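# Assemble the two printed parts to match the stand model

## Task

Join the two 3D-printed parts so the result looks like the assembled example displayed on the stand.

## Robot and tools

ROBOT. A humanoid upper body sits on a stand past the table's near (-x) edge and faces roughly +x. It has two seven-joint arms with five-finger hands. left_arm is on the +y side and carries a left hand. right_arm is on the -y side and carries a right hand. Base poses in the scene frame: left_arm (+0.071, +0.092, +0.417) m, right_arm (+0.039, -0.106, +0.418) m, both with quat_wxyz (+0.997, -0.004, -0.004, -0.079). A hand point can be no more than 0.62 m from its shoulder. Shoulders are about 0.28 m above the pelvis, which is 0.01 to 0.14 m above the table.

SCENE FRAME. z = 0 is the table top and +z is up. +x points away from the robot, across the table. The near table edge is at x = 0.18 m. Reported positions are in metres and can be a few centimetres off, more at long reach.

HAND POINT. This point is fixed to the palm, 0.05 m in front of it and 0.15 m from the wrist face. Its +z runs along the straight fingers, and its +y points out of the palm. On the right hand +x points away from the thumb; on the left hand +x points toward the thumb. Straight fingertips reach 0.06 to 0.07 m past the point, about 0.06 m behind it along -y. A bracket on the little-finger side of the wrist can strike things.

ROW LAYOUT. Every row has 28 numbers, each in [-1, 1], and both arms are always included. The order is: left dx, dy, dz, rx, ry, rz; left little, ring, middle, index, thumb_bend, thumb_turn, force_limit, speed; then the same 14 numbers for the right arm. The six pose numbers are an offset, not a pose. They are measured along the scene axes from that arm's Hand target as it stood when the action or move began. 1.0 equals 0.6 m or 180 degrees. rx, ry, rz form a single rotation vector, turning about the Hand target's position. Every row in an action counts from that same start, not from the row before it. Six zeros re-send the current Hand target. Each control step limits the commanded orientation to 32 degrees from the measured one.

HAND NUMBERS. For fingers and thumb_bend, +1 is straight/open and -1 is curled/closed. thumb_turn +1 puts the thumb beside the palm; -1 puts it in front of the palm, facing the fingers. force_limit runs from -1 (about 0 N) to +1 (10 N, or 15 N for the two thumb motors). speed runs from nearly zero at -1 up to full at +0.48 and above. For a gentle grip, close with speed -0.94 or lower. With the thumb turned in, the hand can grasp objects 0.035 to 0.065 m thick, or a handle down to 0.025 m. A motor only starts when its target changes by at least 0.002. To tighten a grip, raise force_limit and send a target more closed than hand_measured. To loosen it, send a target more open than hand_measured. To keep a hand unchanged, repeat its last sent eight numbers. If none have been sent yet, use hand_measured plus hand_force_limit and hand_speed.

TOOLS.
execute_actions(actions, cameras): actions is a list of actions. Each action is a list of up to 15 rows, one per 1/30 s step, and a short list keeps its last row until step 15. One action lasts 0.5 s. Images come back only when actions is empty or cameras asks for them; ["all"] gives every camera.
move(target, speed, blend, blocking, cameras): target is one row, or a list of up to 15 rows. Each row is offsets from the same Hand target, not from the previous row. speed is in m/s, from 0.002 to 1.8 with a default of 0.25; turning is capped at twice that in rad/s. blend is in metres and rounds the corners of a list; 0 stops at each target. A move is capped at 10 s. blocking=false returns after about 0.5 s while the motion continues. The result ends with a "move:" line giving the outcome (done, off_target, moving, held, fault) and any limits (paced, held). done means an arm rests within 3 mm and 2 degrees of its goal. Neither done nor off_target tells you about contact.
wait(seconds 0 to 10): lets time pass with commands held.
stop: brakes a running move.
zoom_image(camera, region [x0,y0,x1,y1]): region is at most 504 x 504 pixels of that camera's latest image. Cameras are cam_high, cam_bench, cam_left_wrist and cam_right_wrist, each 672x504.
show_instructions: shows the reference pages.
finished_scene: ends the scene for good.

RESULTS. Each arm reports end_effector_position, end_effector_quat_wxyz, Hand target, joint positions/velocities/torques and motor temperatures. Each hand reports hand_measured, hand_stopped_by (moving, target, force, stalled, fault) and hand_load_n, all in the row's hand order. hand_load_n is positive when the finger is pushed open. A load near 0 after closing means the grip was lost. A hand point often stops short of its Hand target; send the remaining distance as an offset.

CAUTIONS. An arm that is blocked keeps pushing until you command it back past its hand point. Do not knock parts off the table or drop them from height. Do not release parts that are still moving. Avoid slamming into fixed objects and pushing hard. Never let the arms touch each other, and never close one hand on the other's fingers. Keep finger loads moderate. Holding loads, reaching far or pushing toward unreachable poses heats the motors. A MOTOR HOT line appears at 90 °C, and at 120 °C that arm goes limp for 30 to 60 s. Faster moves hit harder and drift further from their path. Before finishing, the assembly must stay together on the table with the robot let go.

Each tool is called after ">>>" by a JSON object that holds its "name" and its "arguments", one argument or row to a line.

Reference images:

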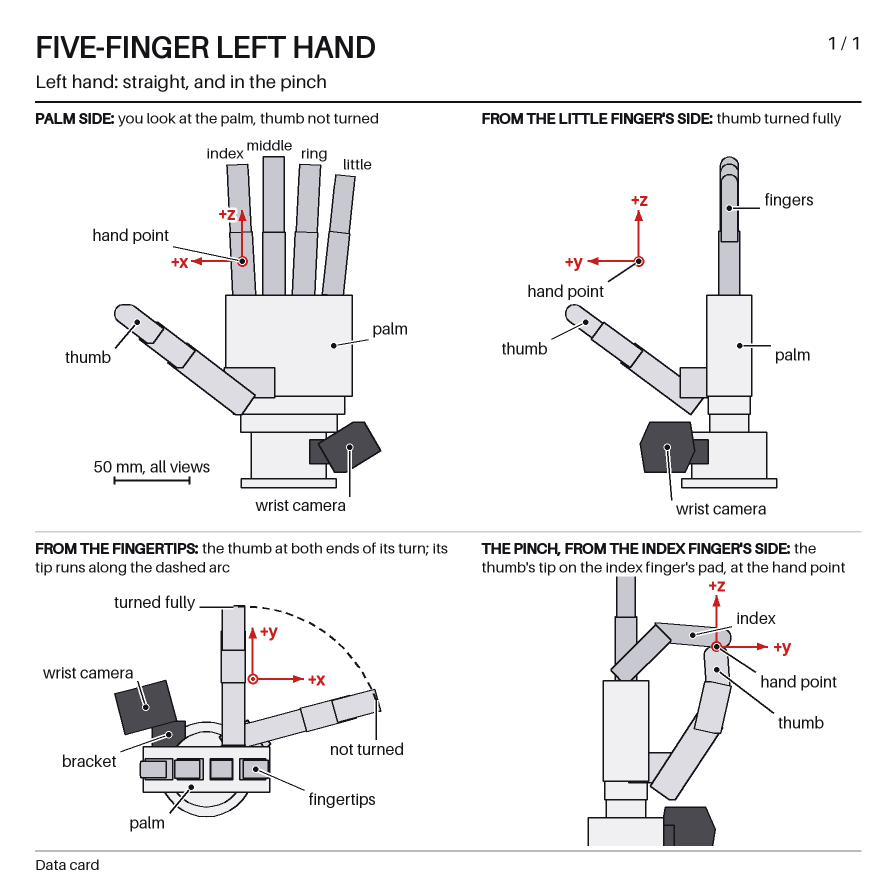

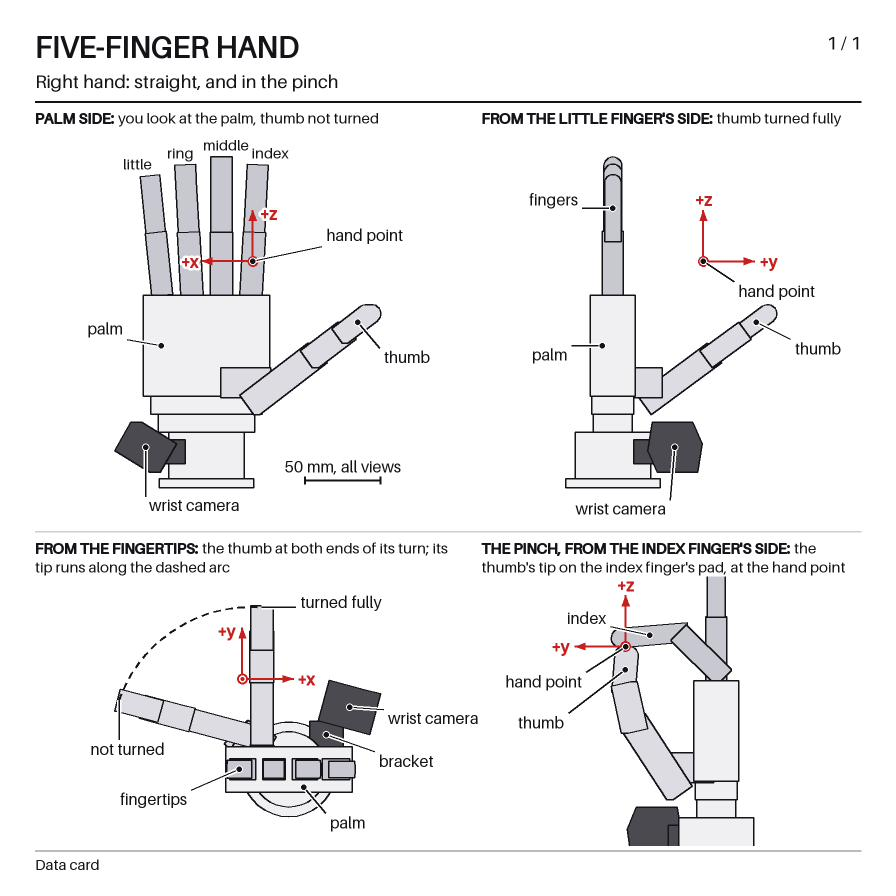

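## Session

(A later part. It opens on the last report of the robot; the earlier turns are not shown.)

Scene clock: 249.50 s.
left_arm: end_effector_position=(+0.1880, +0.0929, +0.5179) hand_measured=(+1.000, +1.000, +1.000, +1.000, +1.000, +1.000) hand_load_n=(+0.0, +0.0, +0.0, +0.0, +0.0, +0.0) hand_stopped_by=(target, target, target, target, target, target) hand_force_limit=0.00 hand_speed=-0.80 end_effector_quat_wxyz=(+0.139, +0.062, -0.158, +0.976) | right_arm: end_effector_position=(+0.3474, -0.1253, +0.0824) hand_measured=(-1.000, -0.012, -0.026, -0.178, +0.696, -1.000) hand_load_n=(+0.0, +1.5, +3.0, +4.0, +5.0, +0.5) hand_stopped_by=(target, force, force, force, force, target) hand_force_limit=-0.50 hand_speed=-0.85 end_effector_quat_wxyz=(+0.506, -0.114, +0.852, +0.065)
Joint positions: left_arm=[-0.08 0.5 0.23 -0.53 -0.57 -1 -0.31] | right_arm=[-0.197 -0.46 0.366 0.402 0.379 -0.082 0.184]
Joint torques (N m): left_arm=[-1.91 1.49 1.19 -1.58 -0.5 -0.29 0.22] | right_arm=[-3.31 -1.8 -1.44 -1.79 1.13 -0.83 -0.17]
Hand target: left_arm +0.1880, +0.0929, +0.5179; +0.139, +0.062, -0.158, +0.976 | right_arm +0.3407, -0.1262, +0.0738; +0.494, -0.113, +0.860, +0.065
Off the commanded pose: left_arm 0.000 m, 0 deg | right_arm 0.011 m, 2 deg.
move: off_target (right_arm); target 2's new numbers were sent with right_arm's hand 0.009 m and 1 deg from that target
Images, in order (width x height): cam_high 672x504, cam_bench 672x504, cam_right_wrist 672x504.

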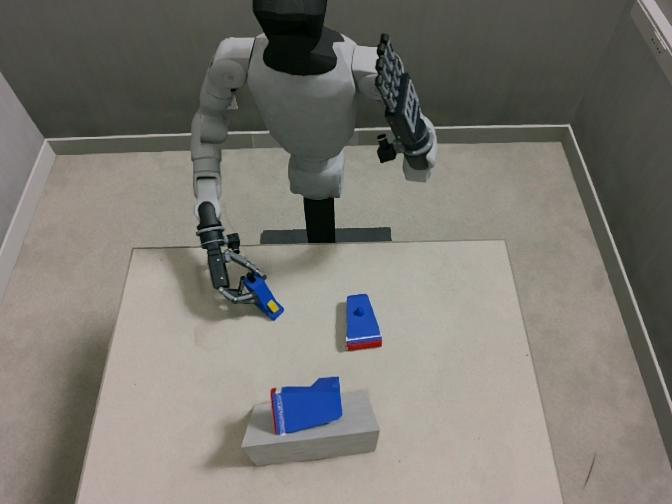

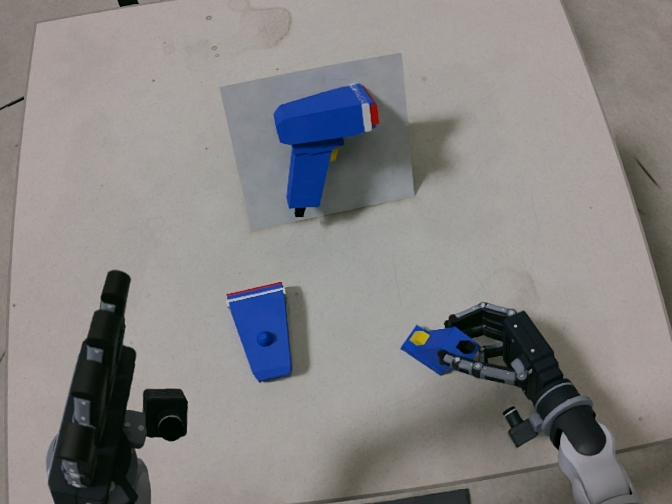

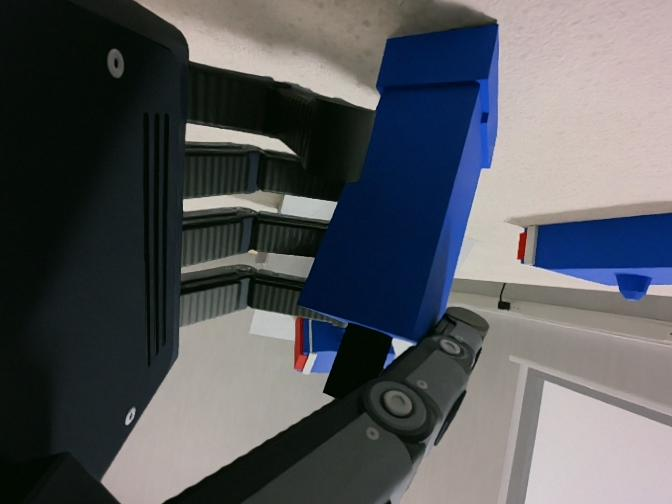

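>>> {"name": "move", "arguments": {
  "target": [0,0,0,0,0,0,1,1,1,1,1,1,0,-0.8,0.01,0,0.12,0,0,0,-1,-0.3,-0.3,-0.3,-0.3,-1,-0.5,-0.85],
  "speed": 0.06,
  "cameras": ["cam_high","cam_bench","cam_right_wrist"]
}}

>>> {"name": "zoom_image", "arguments": {
  "camera": "cam_bench",
  "region": [380, 250, 580, 440]
}}

>>> {"name": "zoom_image", "arguments": {
  "camera": "cam_high",
  "region": [180, 200, 320, 340]
}}

Scene clock: 261.53 s.
left_arm: end_effector_position=(+0.1880, +0.0929, +0.5179) hand_measured=(+1.000, +1.000, +1.000, +1.000, +1.000, +1.000) hand_load_n=(+0.0, +0.0, +0.0, +0.0, +0.0, +0.0) hand_stopped_by=(target, target, target, target, target, target) hand_force_limit=0.00 hand_speed=-0.80 end_effector_quat_wxyz=(+0.139, +0.062, -0.158, +0.976) | right_arm: end_effector_position=(+0.3468, -0.1253, +0.1420) hand_measured=(-1.000, -0.012, -0.026, -0.178, +0.696, -1.000) hand_load_n=(+0.0, +0.5, +1.0, +4.0, +3.5, -0.5) hand_stopped_by=(target, force, force, force, force, target) hand_force_limit=-0.50 hand_speed=-0.85 end_effector_quat_wxyz=(+0.490, -0.114, +0.862, +0.064)
Joint positions: left_arm=[-0.08 0.5 0.23 -0.53 -0.57 -1 -0.31] | right_arm=[-0.108 -0.626 0.281 -0.157 0.518 0.371 0.073]
Joint torques (N m): left_arm=[-1.92 1.49 1.19 -1.58 -0.5 -0.29 0.22] | right_arm=[-3.64 -2.46 -3.44 -4.11 1.34 -1.21 -0.17]
Hand target: left_arm +0.1880, +0.0929, +0.5179; +0.139, +0.062, -0.158, +0.976 | right_arm +0.3467, -0.1262, +0.1458; +0.494, -0.113, +0.860, +0.065
Off the commanded pose: left_arm 0.000 m, 0 deg | right_arm 0.004 m, 1 deg.
move: off_target (right_arm)
Images, in order (width x height): cam_high 672x504, cam_bench 672x504, cam_right_wrist 672x504.

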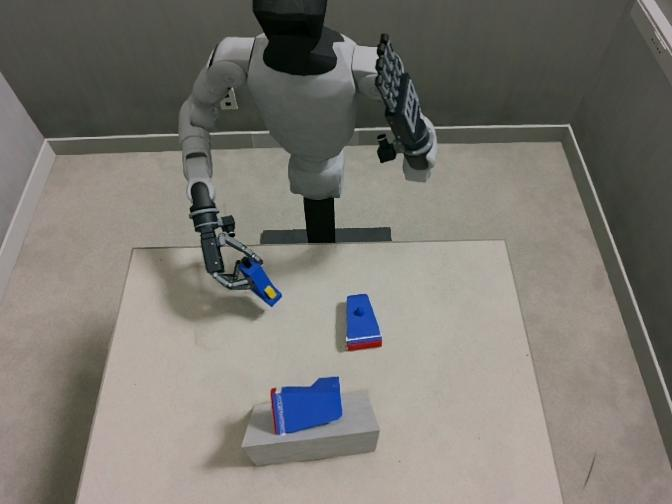

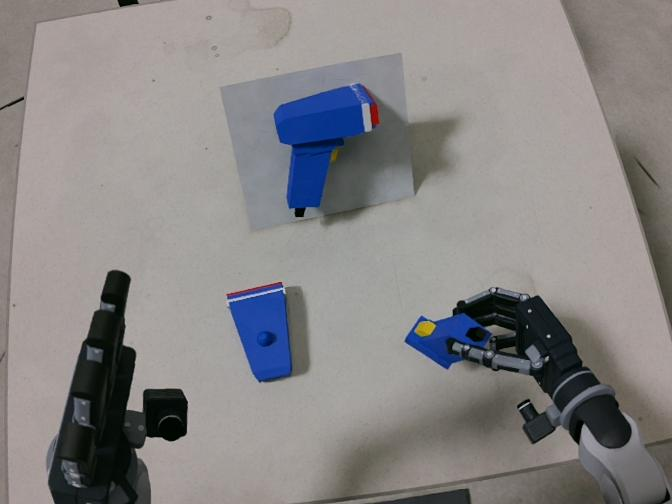

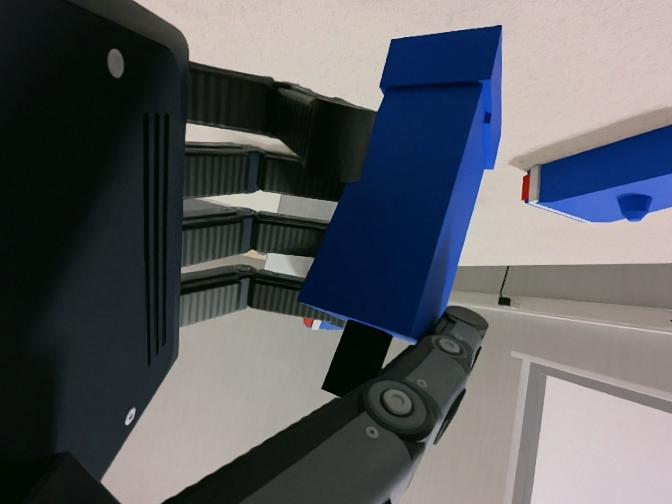

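Scaled by 2.520 from the camera's 672x504 image, which has a finer 960x720 frame.

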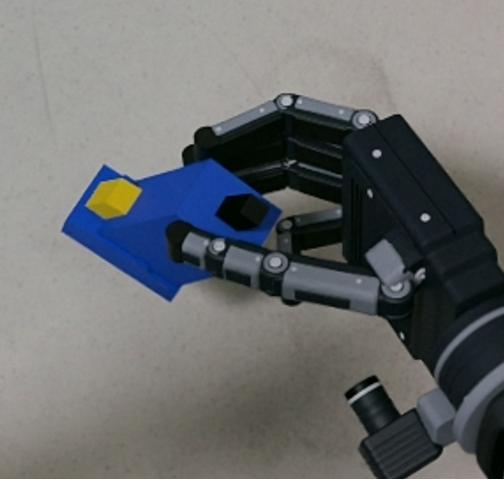

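Scaled by 3.600 from the camera's 672x504 image, which has a finer 960x720 frame.

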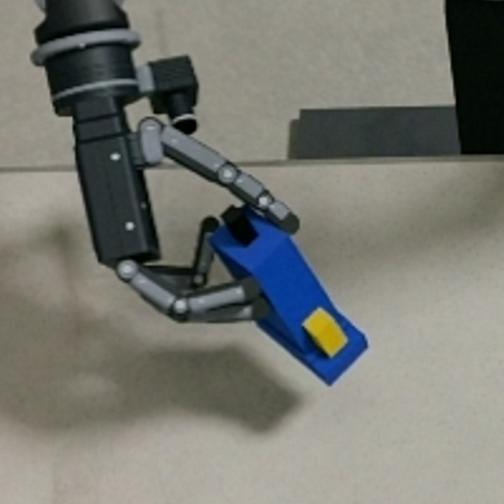

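>>> {"name": "move", "arguments": {
  "target": [0,0,0,0,0,0,1,1,1,1,1,1,0,-0.8,-0.03,0.25,0.09,0,0,-0.178,-1,-0.3,-0.3,-0.3,-0.3,-1,-0.5,-0.85],
  "speed": 0.12,
  "cameras": ["cam_high","cam_bench","cam_right_wrist"]
}}

>>> {"name": "zoom_image", "arguments": {
  "camera": "cam_bench",
  "region": [210, 240, 450, 450]
}}

>>> {"name": "zoom_image", "arguments": {
  "camera": "cam_high",
  "region": [250, 200, 410, 360]
}}

Scene clock: 280.13 s.
left_arm: end_effector_position=(+0.1880, +0.0929, +0.5179) hand_measured=(+1.000, +1.000, +1.000, +1.000, +1.000, +1.000) hand_load_n=(+0.0, +0.0, +0.0, +0.0, +0.0, +0.0) hand_stopped_by=(target, target, target, target, target, target) hand_force_limit=0.00 hand_speed=-0.80 end_effector_quat_wxyz=(+0.139, +0.062, -0.158, +0.976) | right_arm: end_effector_position=(+0.3351, -0.0386, +0.1716) hand_measured=(-1.000, -0.012, -0.026, -0.178, +0.696, -1.000) hand_load_n=(+0.0, +0.0, +0.5, +4.0, +3.0, -0.5) hand_stopped_by=(target, force, force, force, force, target) hand_force_limit=-0.50 hand_speed=-0.85 end_effector_quat_wxyz=(+0.491, +0.026, +0.870, -0.022)
Joint positions: left_arm=[-0.08 0.5 0.23 -0.53 -0.57 -1 -0.31] | right_arm=[-0.013 -0.186 0.614 -0.562 0.377 0.712 -0.731]
Joint torques (N m): left_arm=[-1.91 1.5 1.19 -1.59 -0.5 -0.29 0.22] | right_arm=[-2.98 0.84 -0.68 -3.32 0.96 -1.15 -0.07]
Hand target: left_arm +0.1880, +0.0929, +0.5179; +0.139, +0.062, -0.158, +0.976 | right_arm +0.3354, -0.0379, +0.1727; +0.492, +0.027, +0.870, -0.019 (not the last commanded pose)
Off the commanded pose: left_arm 0.000 m, 0 deg | right_arm 0.069 m, 13 deg.
move: held (right_arm; a check stopped the path); limits=held
pose unreachable (right arm): on one or more control steps of this call, first in action 0 (counted from 0), this arm could not follow its commanded pose, so it was not sent that pose on those steps. It may still have moved: this result reports where it is.
cause: moving toward the commanded pose would bring a part of the arm (just beyond joint 4 (elbow)) too close to the robot's own body.
Images, in order (width x height): cam_high 672x504, cam_bench 672x504, cam_right_wrist 672x504.

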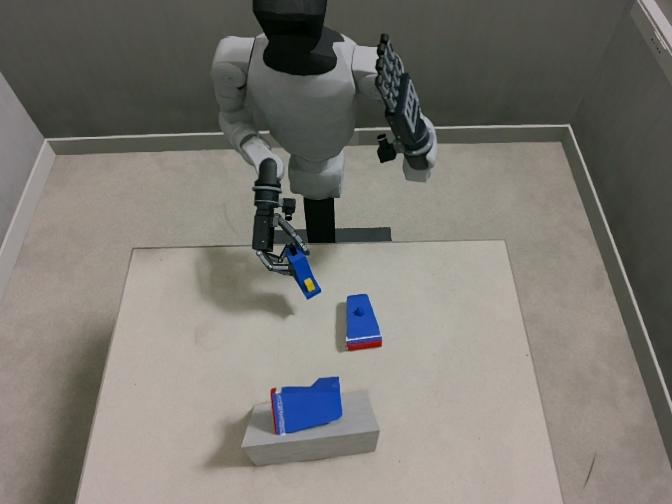

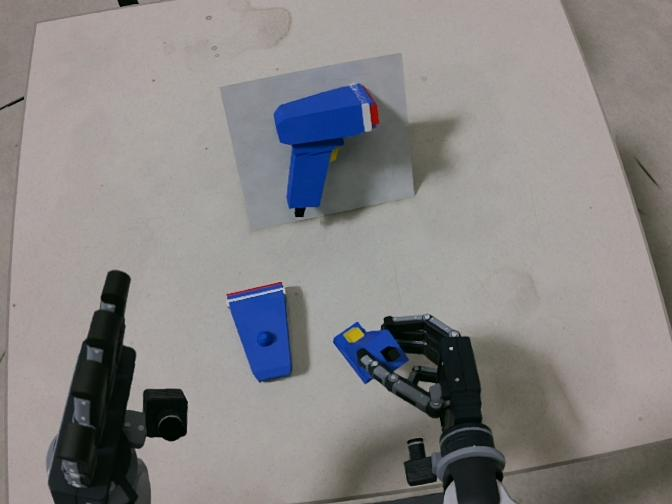

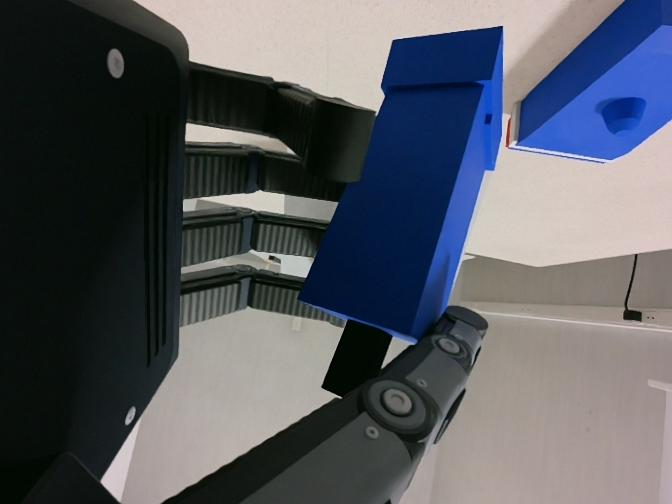

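Scaled by 2.100 from the camera's 672x504 image, which has a finer 960x720 frame.

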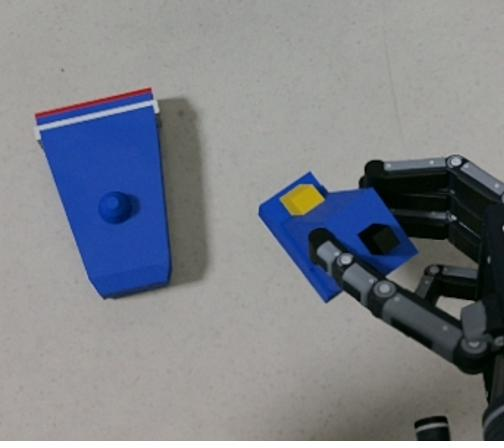

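Scaled by 3.150 from the camera's 672x504 image, which has a finer 960x720 frame.

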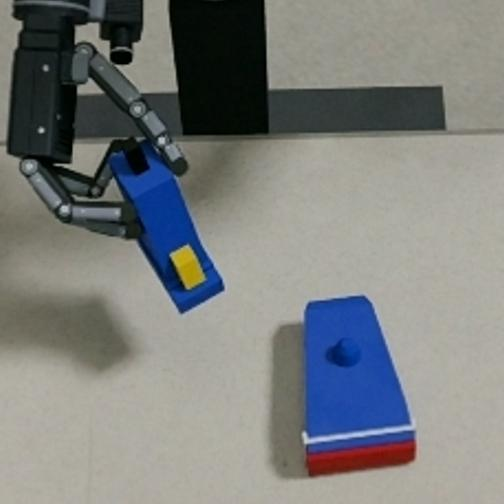

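>>> {"name": "move", "arguments": {
  "target": [
    [0,0,0,0,0,0,1,1,1,1,1,1,0,-0.8,0.042,-0.3,0.05,0,0,0,-1,-0.3,-0.3,-0.3,-0.3,-1,-0.5,-0.85],
    [0,0,0,0,0,0,1,1,1,1,1,1,0,-0.8,0.042,-0.3,0.05,0,0,-0.081,-1,-0.3,-0.3,-0.3,-0.3,-1,-0.5,-0.85],
    [0,0,0,0,0,0,1,1,1,1,1,1,0,-0.8,0.042,0,0.05,0,0,-0.081,-1,-0.3,-0.3,-0.3,-0.3,-1,-0.5,-0.85]
  ],
  "speed": 0.15,
  "cameras": ["cam_high","cam_bench"]
}}

Scene clock: 300.80 s.
left_arm: end_effector_position=(+0.1880, +0.0929, +0.5179) hand_measured=(+1.000, +1.000, +1.000, +1.000, +1.000, +1.000) hand_load_n=(+0.0, +0.0, +0.0, +0.0, +0.0, +0.0) hand_stopped_by=(target, target, target, target, target, target) hand_force_limit=0.00 hand_speed=-0.80 end_effector_quat_wxyz=(+0.139, +0.062, -0.158, +0.976) | right_arm: end_effector_position=(+0.3577, -0.0915, +0.1971) hand_measured=(-1.000, -0.012, -0.026, -0.178, +0.696, -1.000) hand_load_n=(+0.0, +0.0, +0.0, +3.5, +3.0, -1.0) hand_stopped_by=(target, force, force, force, force, target) hand_force_limit=-0.50 hand_speed=-0.85 end_effector_quat_wxyz=(+0.478, +0.131, +0.865, -0.085)
Joint positions: left_arm=[-0.08 0.5 0.23 -0.53 -0.57 -1 -0.31] | right_arm=[-0.095 -0.089 0.461 -0.659 0.526 0.89 -0.996]
Joint torques (N m): left_arm=[-1.92 1.49 1.19 -1.59 -0.5 -0.29 0.22] | right_arm=[-3.3 0.93 -0.46 -4.52 1.1 -0.9 -0.11]
Hand target: left_arm +0.1880, +0.0929, +0.5179; +0.139, +0.062, -0.158, +0.976 | right_arm +0.3571, -0.0901, +0.2011; +0.481, +0.133, +0.863, -0.079 (not the last commanded pose)
Off the commanded pose: left_arm 0.000 m, 0 deg | right_arm 0.054 m, 1 deg.
move: held (right_arm; a check stopped the path); path passed 2 of 3 targets; limits=held
pose unreachable (right arm): on one or more control steps of this call, first in action 0 (counted from 0), this arm could not follow its commanded pose, so it was not sent that pose on those steps. It may still have moved: this result reports where it is.
cause: moving toward the commanded pose would bring a part of the arm (just beyond joint 3 (shoulder yaw)) too close to the robot's own body.
Images, in order (width x height): cam_high 672x504, cam_bench 672x504.

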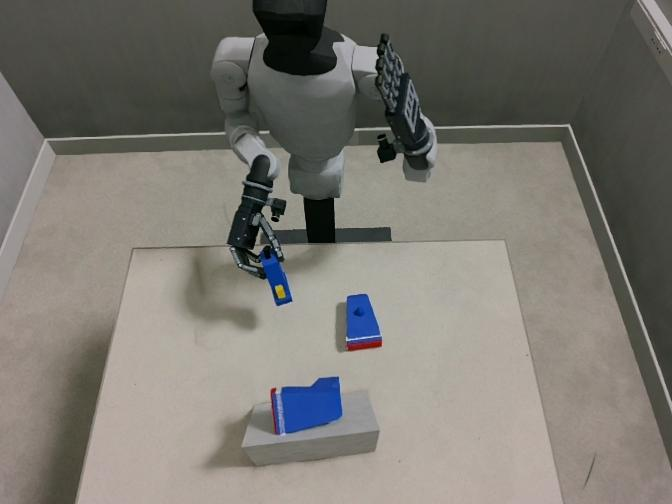

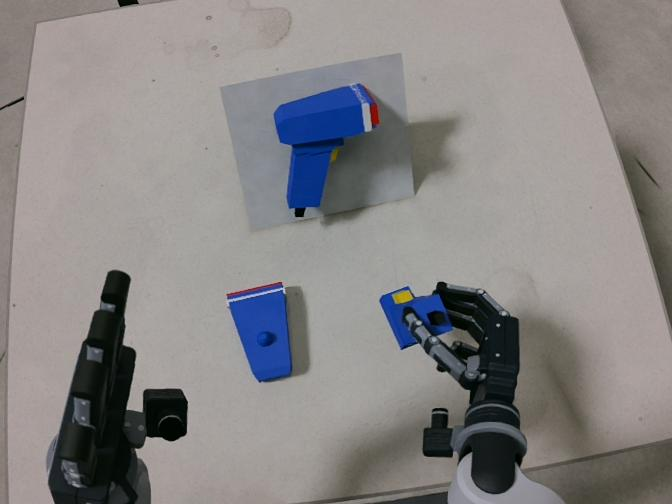

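>>> {"name": "move", "arguments": {
  "target": [
    [0.137,0.178,-0.197,-0.06,0.206,0.123,1,1,1,1,1,1,0,-0.8,0,-0.133,0,0,0,0,-1,-0.3,-0.3,-0.3,-0.3,-1,-0.5,-0.85],
    [0.162,0.12,-0.597,0.031,0.615,0.156,1,1,1,1,1,1,0,-0.8,0,-0.133,0,0,0,0,-1,-0.3,-0.3,-0.3,-0.3,-1,-0.5,-0.85]
  ],
  "speed": 0.35,
  "blend": 0.03,
  "cameras": ["all"]
}}

Scene clock: 347.57 s.
left_arm: end_effector_position=(+0.2832, +0.1669, +0.1575) hand_measured=(+1.000, +1.000, +1.000, +1.000, +1.000, +1.000) hand_load_n=(+0.0, +0.0, +0.0, +0.0, +0.0, +0.0) hand_stopped_by=(target, target, target, target, target, target) hand_force_limit=0.00 hand_speed=-0.80 end_effector_quat_wxyz=(-0.003, +0.867, +0.000, +0.497) | right_arm: end_effector_position=(+0.3577, -0.1689, +0.2011) hand_measured=(-1.000, -0.012, -0.026, -0.178, +0.696, -1.000) hand_load_n=(+0.0, +0.0, +0.0, +3.5, +3.0, -1.0) hand_stopped_by=(target, force, force, force, force, target) hand_force_limit=-0.50 hand_speed=-0.85 end_effector_quat_wxyz=(+0.481, +0.131, +0.863, -0.080)
Joint positions: left_arm=[0.756 0.5 0.062 -0.472 -0.563 0.001 0.113] | right_arm=[-0.043 -0.317 0.104 -0.707 0.711 0.911 -0.729]
Joint torques (N m): left_arm=[0.62 1.07 1.43 -2.39 -0.34 -0.88 0.11] | right_arm=[-3.08 -0.98 -1.74 -3.16 0.78 -1.06 -0.03]
Motor temperatures (°C): left_arm=[45 48 35 44 35 38 34] | right_arm=[45 48 45 51 41 35 30]
Hand target: left_arm +0.2852, +0.1649, +0.1597; +0.000, +0.866, +0.000, +0.501 | right_arm +0.3571, -0.1699, +0.2011; +0.481, +0.133, +0.863, -0.079
Off the commanded pose: left_arm 0.004 m, 1 deg | right_arm 0.001 m, 0 deg.
move: off_target (left_arm)

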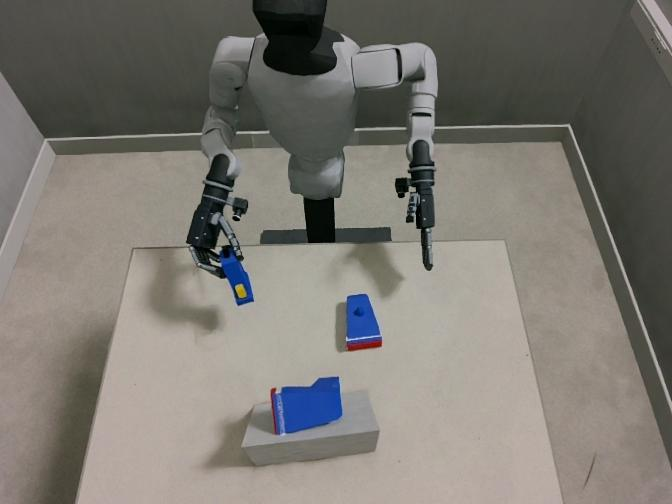

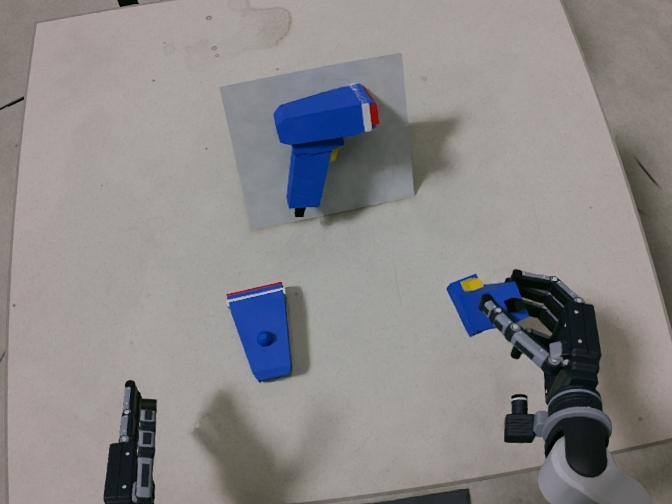

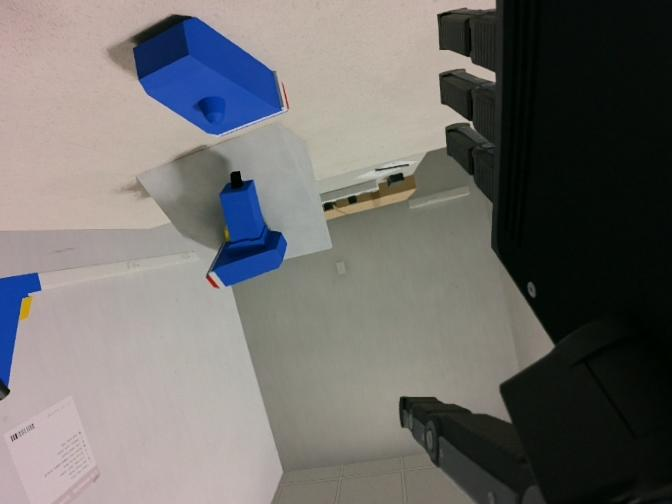

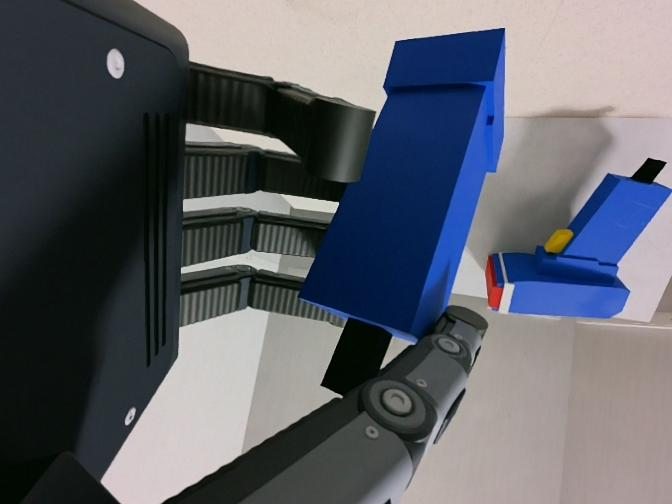

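>>> {"name": "move", "arguments": {
  "target": [
    [0.032,0,-0.083,0,0,-0.139,1,1,1,1,1,1,0,-0.8,0,0,0,0,0,0,-1,-0.3,-0.3,-0.3,-0.3,-1,-0.5,-0.85],
    [0.032,-0.2,-0.083,0,0,-0.139,1,1,1,1,1,1,0,-0.8,0,0,0,0,0,0,-1,-0.3,-0.3,-0.3,-0.3,-1,-0.5,-0.85]
  ],
  "speed": [0.2,0.1],
  "cameras": ["cam_high","cam_bench","cam_left_wrist"]
}}

Scene clock: 370.73 s.
left_arm: end_effector_position=(+0.3047, +0.0480, +0.1089) hand_measured=(+1.000, +1.000, +1.000, +1.000, +1.000, +1.000) hand_load_n=(+0.0, +0.0, +0.0, +0.0, +0.0, +0.0) hand_stopped_by=(target, target, target, target, target, target) hand_force_limit=0.00 hand_speed=-0.80 end_effector_quat_wxyz=(+0.106, +0.846, -0.187, +0.488) | right_arm: end_effector_position=(+0.3577, -0.1689, +0.2011) hand_measured=(-1.000, -0.012, -0.026, -0.178, +0.696, -1.000) hand_load_n=(+0.0, +0.0, +0.0, +3.5, +2.5, -1.0) hand_stopped_by=(target, force, force, force, force, target) hand_force_limit=-0.50 hand_speed=-0.85 end_effector_quat_wxyz=(+0.481, +0.131, +0.863, -0.080)
Joint positions: left_arm=[0.298 0.482 -0.212 -0.176 -0.314 0.07 -0.056] | right_arm=[-0.043 -0.317 0.104 -0.707 0.711 0.911 -0.729]
Joint torques (N m): left_arm=[-0.83 0.77 0.6 -2.57 -0.2 -0.88 0.14] | right_arm=[-3.22 -0.98 -2.03 -3.16 1.12 -1.06 -0.03]
Hand target: left_arm +0.3044, +0.0449, +0.1099; +0.109, +0.845, -0.188, +0.489 | right_arm +0.3571, -0.1699, +0.2011; +0.481, +0.133, +0.863, -0.079
Off the commanded pose: left_arm 0.003 m, 0 deg | right_arm 0.001 m, 0 deg.
move: done
Images, in order (width x height): cam_high 672x504, cam_bench 672x504, cam_left_wrist 672x504.

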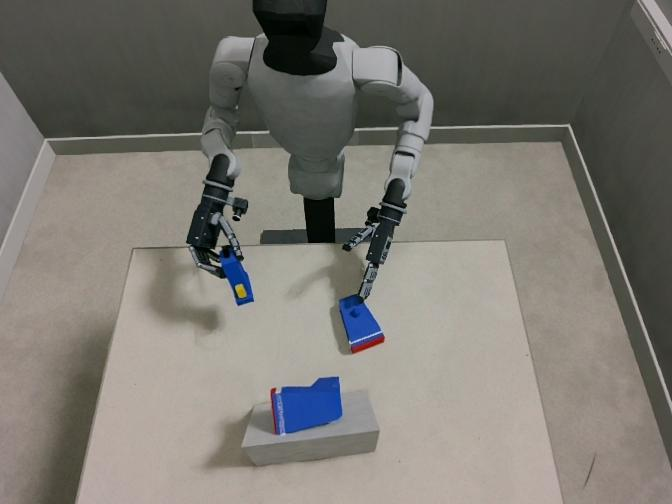

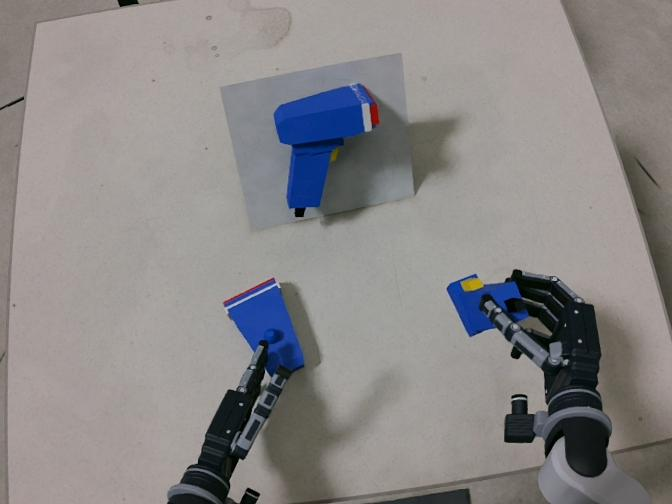

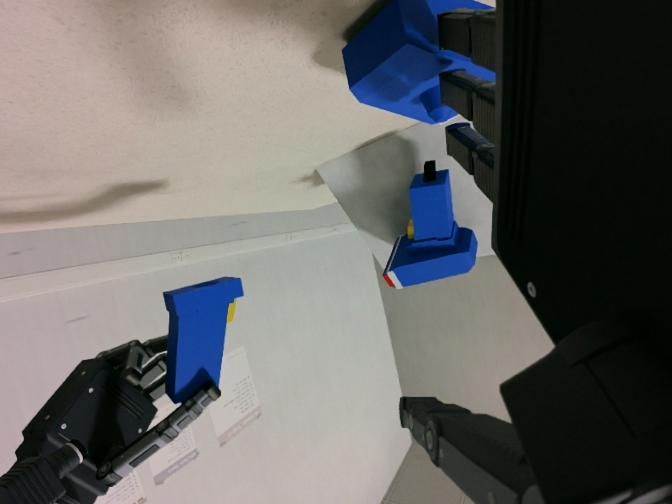

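>>> {"name": "move", "arguments": {
  "target": [-0.017,-0.1,0,0,0,0,1,1,1,1,1,1,0,-0.8,0,0,0,0,0,0,-1,-0.3,-0.3,-0.3,-0.3,-1,-0.5,-0.85],
  "speed": [0.1],
  "cameras": ["cam_high","cam_bench","cam_left_wrist"]
}}

Scene clock: 376.47 s.
left_arm: end_effector_position=(+0.2938, -0.0134, +0.1083) hand_measured=(+1.000, +1.000, +1.000, +1.000, +1.000, +1.000) hand_load_n=(+0.0, +0.0, +0.0, +0.0, +0.0, +0.0) hand_stopped_by=(target, target, target, target, target, target) hand_force_limit=0.00 hand_speed=-0.80 end_effector_quat_wxyz=(+0.108, +0.846, -0.187, +0.487) | right_arm: end_effector_position=(+0.3577, -0.1689, +0.2011) hand_measured=(-1.000, -0.012, -0.026, -0.178, +0.696, -1.000) hand_load_n=(+0.0, +0.0, +0.0, +3.5, +3.0, -1.0) hand_stopped_by=(target, force, force, force, force, target) hand_force_limit=-0.50 hand_speed=-0.85 end_effector_quat_wxyz=(+0.481, +0.131, +0.863, -0.080)
Joint positions: left_arm=[0.258 0.332 -0.392 -0.247 -0.172 0.185 0.118] | right_arm=[-0.043 -0.317 0.104 -0.707 0.711 0.911 -0.729]
Joint torques (N m): left_arm=[-0.89 0.2 0.15 -2.79 -0.1 -0.88 0.13] | right_arm=[-3.1 -0.91 -2.05 -3.23 1.14 -1.05 -0.05]
Hand target: left_arm +0.2942, -0.0151, +0.1099; +0.109, +0.845, -0.188, +0.489 | right_arm +0.3571, -0.1699, +0.2011; +0.481, +0.133, +0.863, -0.079
Off the commanded pose: left_arm 0.002 m, 0 deg | right_arm 0.001 m, 0 deg.
move: done
Images, in order (width x height): cam_high 672x504, cam_bench 672x504, cam_left_wrist 672x504.

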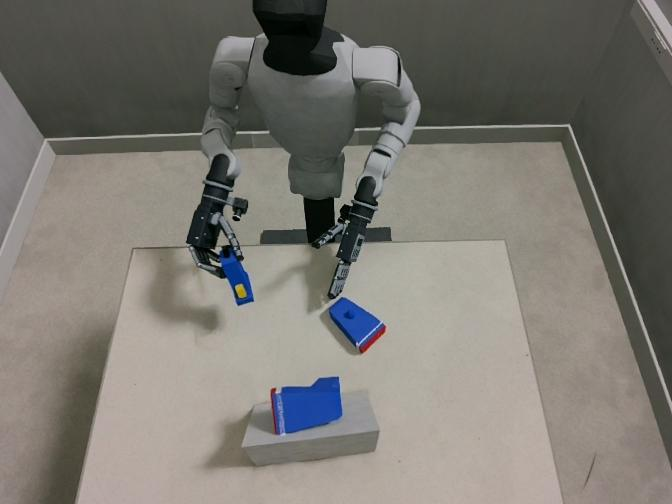

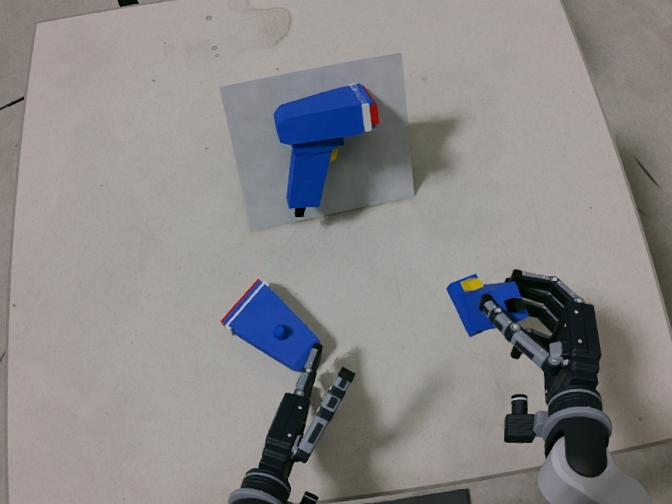

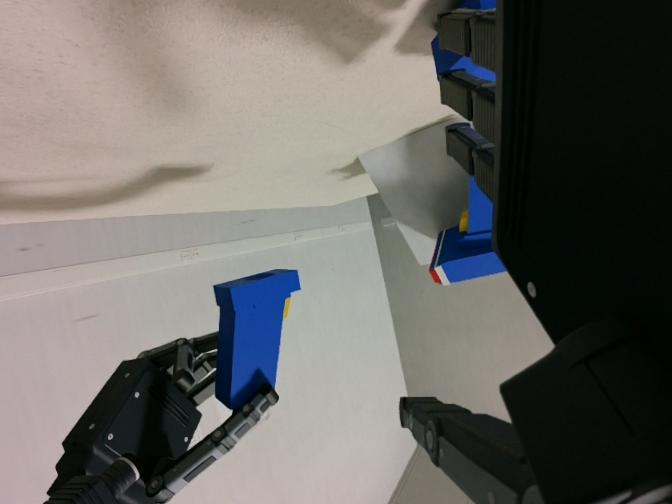

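>>> {"name": "move", "arguments": {
  "target": [
    [-0.06,0.08,0,0,0,0,1,1,1,1,1,1,0,-0.8,0,0,0,0,0,0,-1,-0.3,-0.3,-0.3,-0.3,-1,-0.5,-0.85],
    [-0.03,0.42,0.25,0,0,0.139,1,1,1,1,1,1,0,-0.8,0,0,0,0,0,0.1,-1,-0.3,-0.3,-0.3,-0.3,-1,-0.5,-0.85],
    [-0.03,0.42,0.25,0,0,0.139,1,1,1,1,1,1,0,-0.8,-0.03,0.283,0.05,0,0,0.222,-1,-0.3,-0.3,-0.3,-0.3,-1,-0.5,-0.85]
  ],
  "speed": [0.15,0.3,0.25],
  "blend": 0.01,
  "cameras": ["all"]
}}

>>> {"name": "zoom_image", "arguments": {
  "camera": "cam_bench",
  "region": [210, 240, 450, 450]
}}

>>> {"name": "zoom_image", "arguments": {
  "camera": "cam_high",
  "region": [250, 200, 410, 360]
}}

Scene clock: 391.87 s.
left_arm: end_effector_position=(+0.2765, +0.2339, +0.2601) hand_measured=(+1.000, +1.000, +1.000, +1.000, +1.000, +1.000) hand_load_n=(+0.0, +0.0, +0.0, +0.0, +0.0, +0.0) hand_stopped_by=(target, target, target, target, target, target) hand_force_limit=0.00 hand_speed=-0.80 end_effector_quat_wxyz=(+0.004, +0.864, +0.001, +0.503) | right_arm: end_effector_position=(+0.3358, -0.0005, +0.2279) hand_measured=(-1.000, -0.012, -0.026, -0.178, +0.696, -1.000) hand_load_n=(+0.0, +0.0, +0.0, +3.5, +3.0, -1.0) hand_stopped_by=(target, force, force, force, force, target) hand_force_limit=-0.50 hand_speed=-0.85 end_effector_quat_wxyz=(+0.475, -0.172, +0.859, +0.090)
Joint positions: left_arm=[1.254 0.805 0.595 -0.634 -1.127 -0.091 -0.075] | right_arm=[-0.389 -0.355 0.362 -0.731 0.801 1.208 -0.478]
Joint torques (N m): left_arm=[1.94 0.55 3.29 -0.25 -0.51 -0.9 -0.01] | right_arm=[-6.39 0.42 -2.07 -2.08 1.05 -1.15 -0.18]
Hand target: left_arm +0.2762, +0.2369, +0.2599; +0.000, +0.866, +0.000, +0.501 | right_arm +0.3391, -0.0001, +0.2311; +0.479, -0.170, +0.856, +0.091
Off the commanded pose: left_arm 0.003 m, 1 deg | right_arm 0.005 m, 1 deg.
move: off_target (right_arm)

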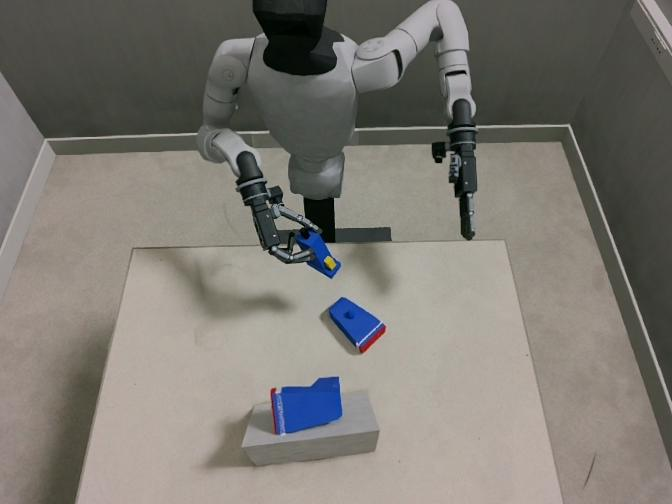

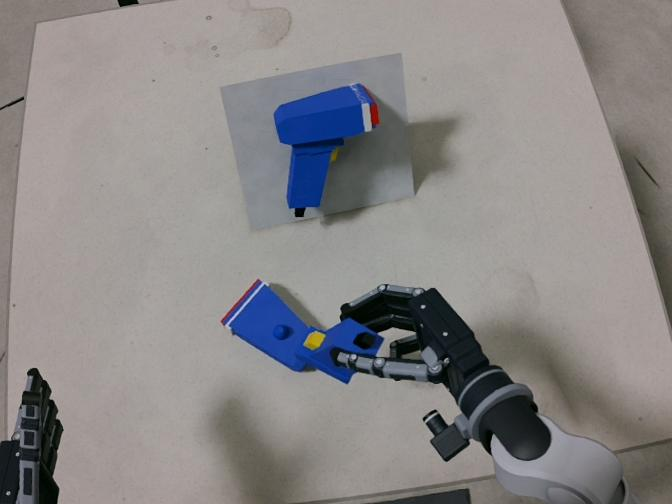

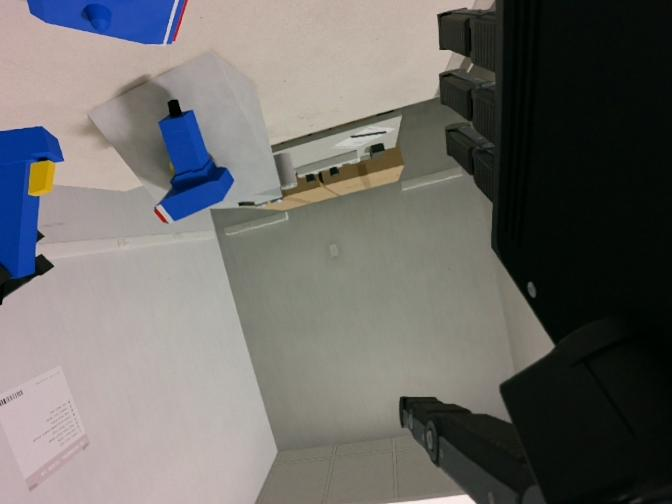

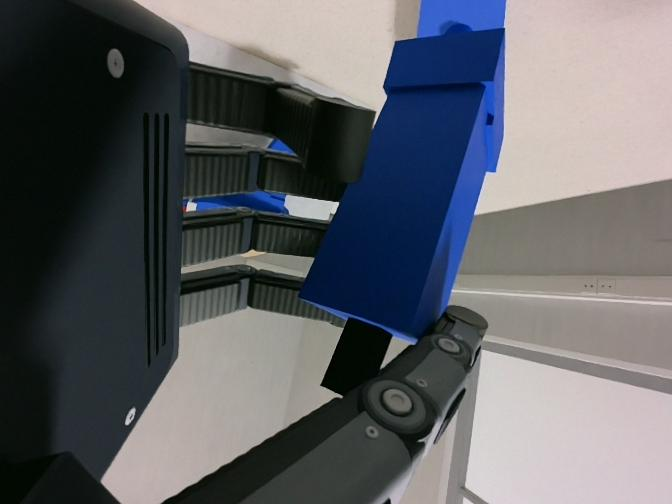

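Scaled by 2.100 from the camera's 672x504 image, which has a finer 960x720 frame.

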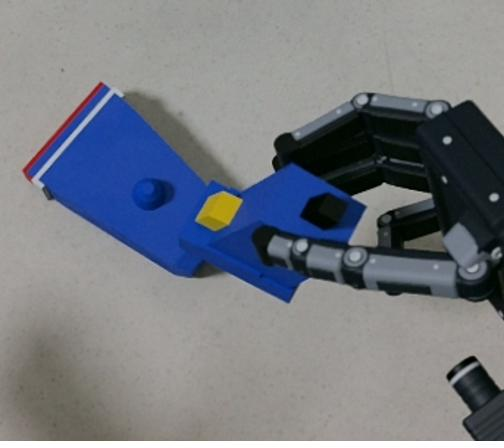

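Scaled by 3.150 from the camera's 672x504 image, which has a finer 960x720 frame.

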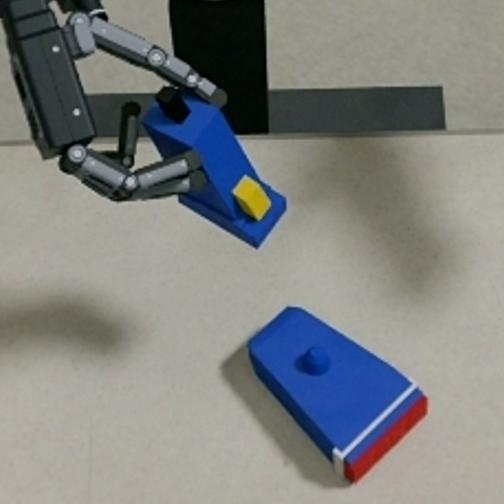

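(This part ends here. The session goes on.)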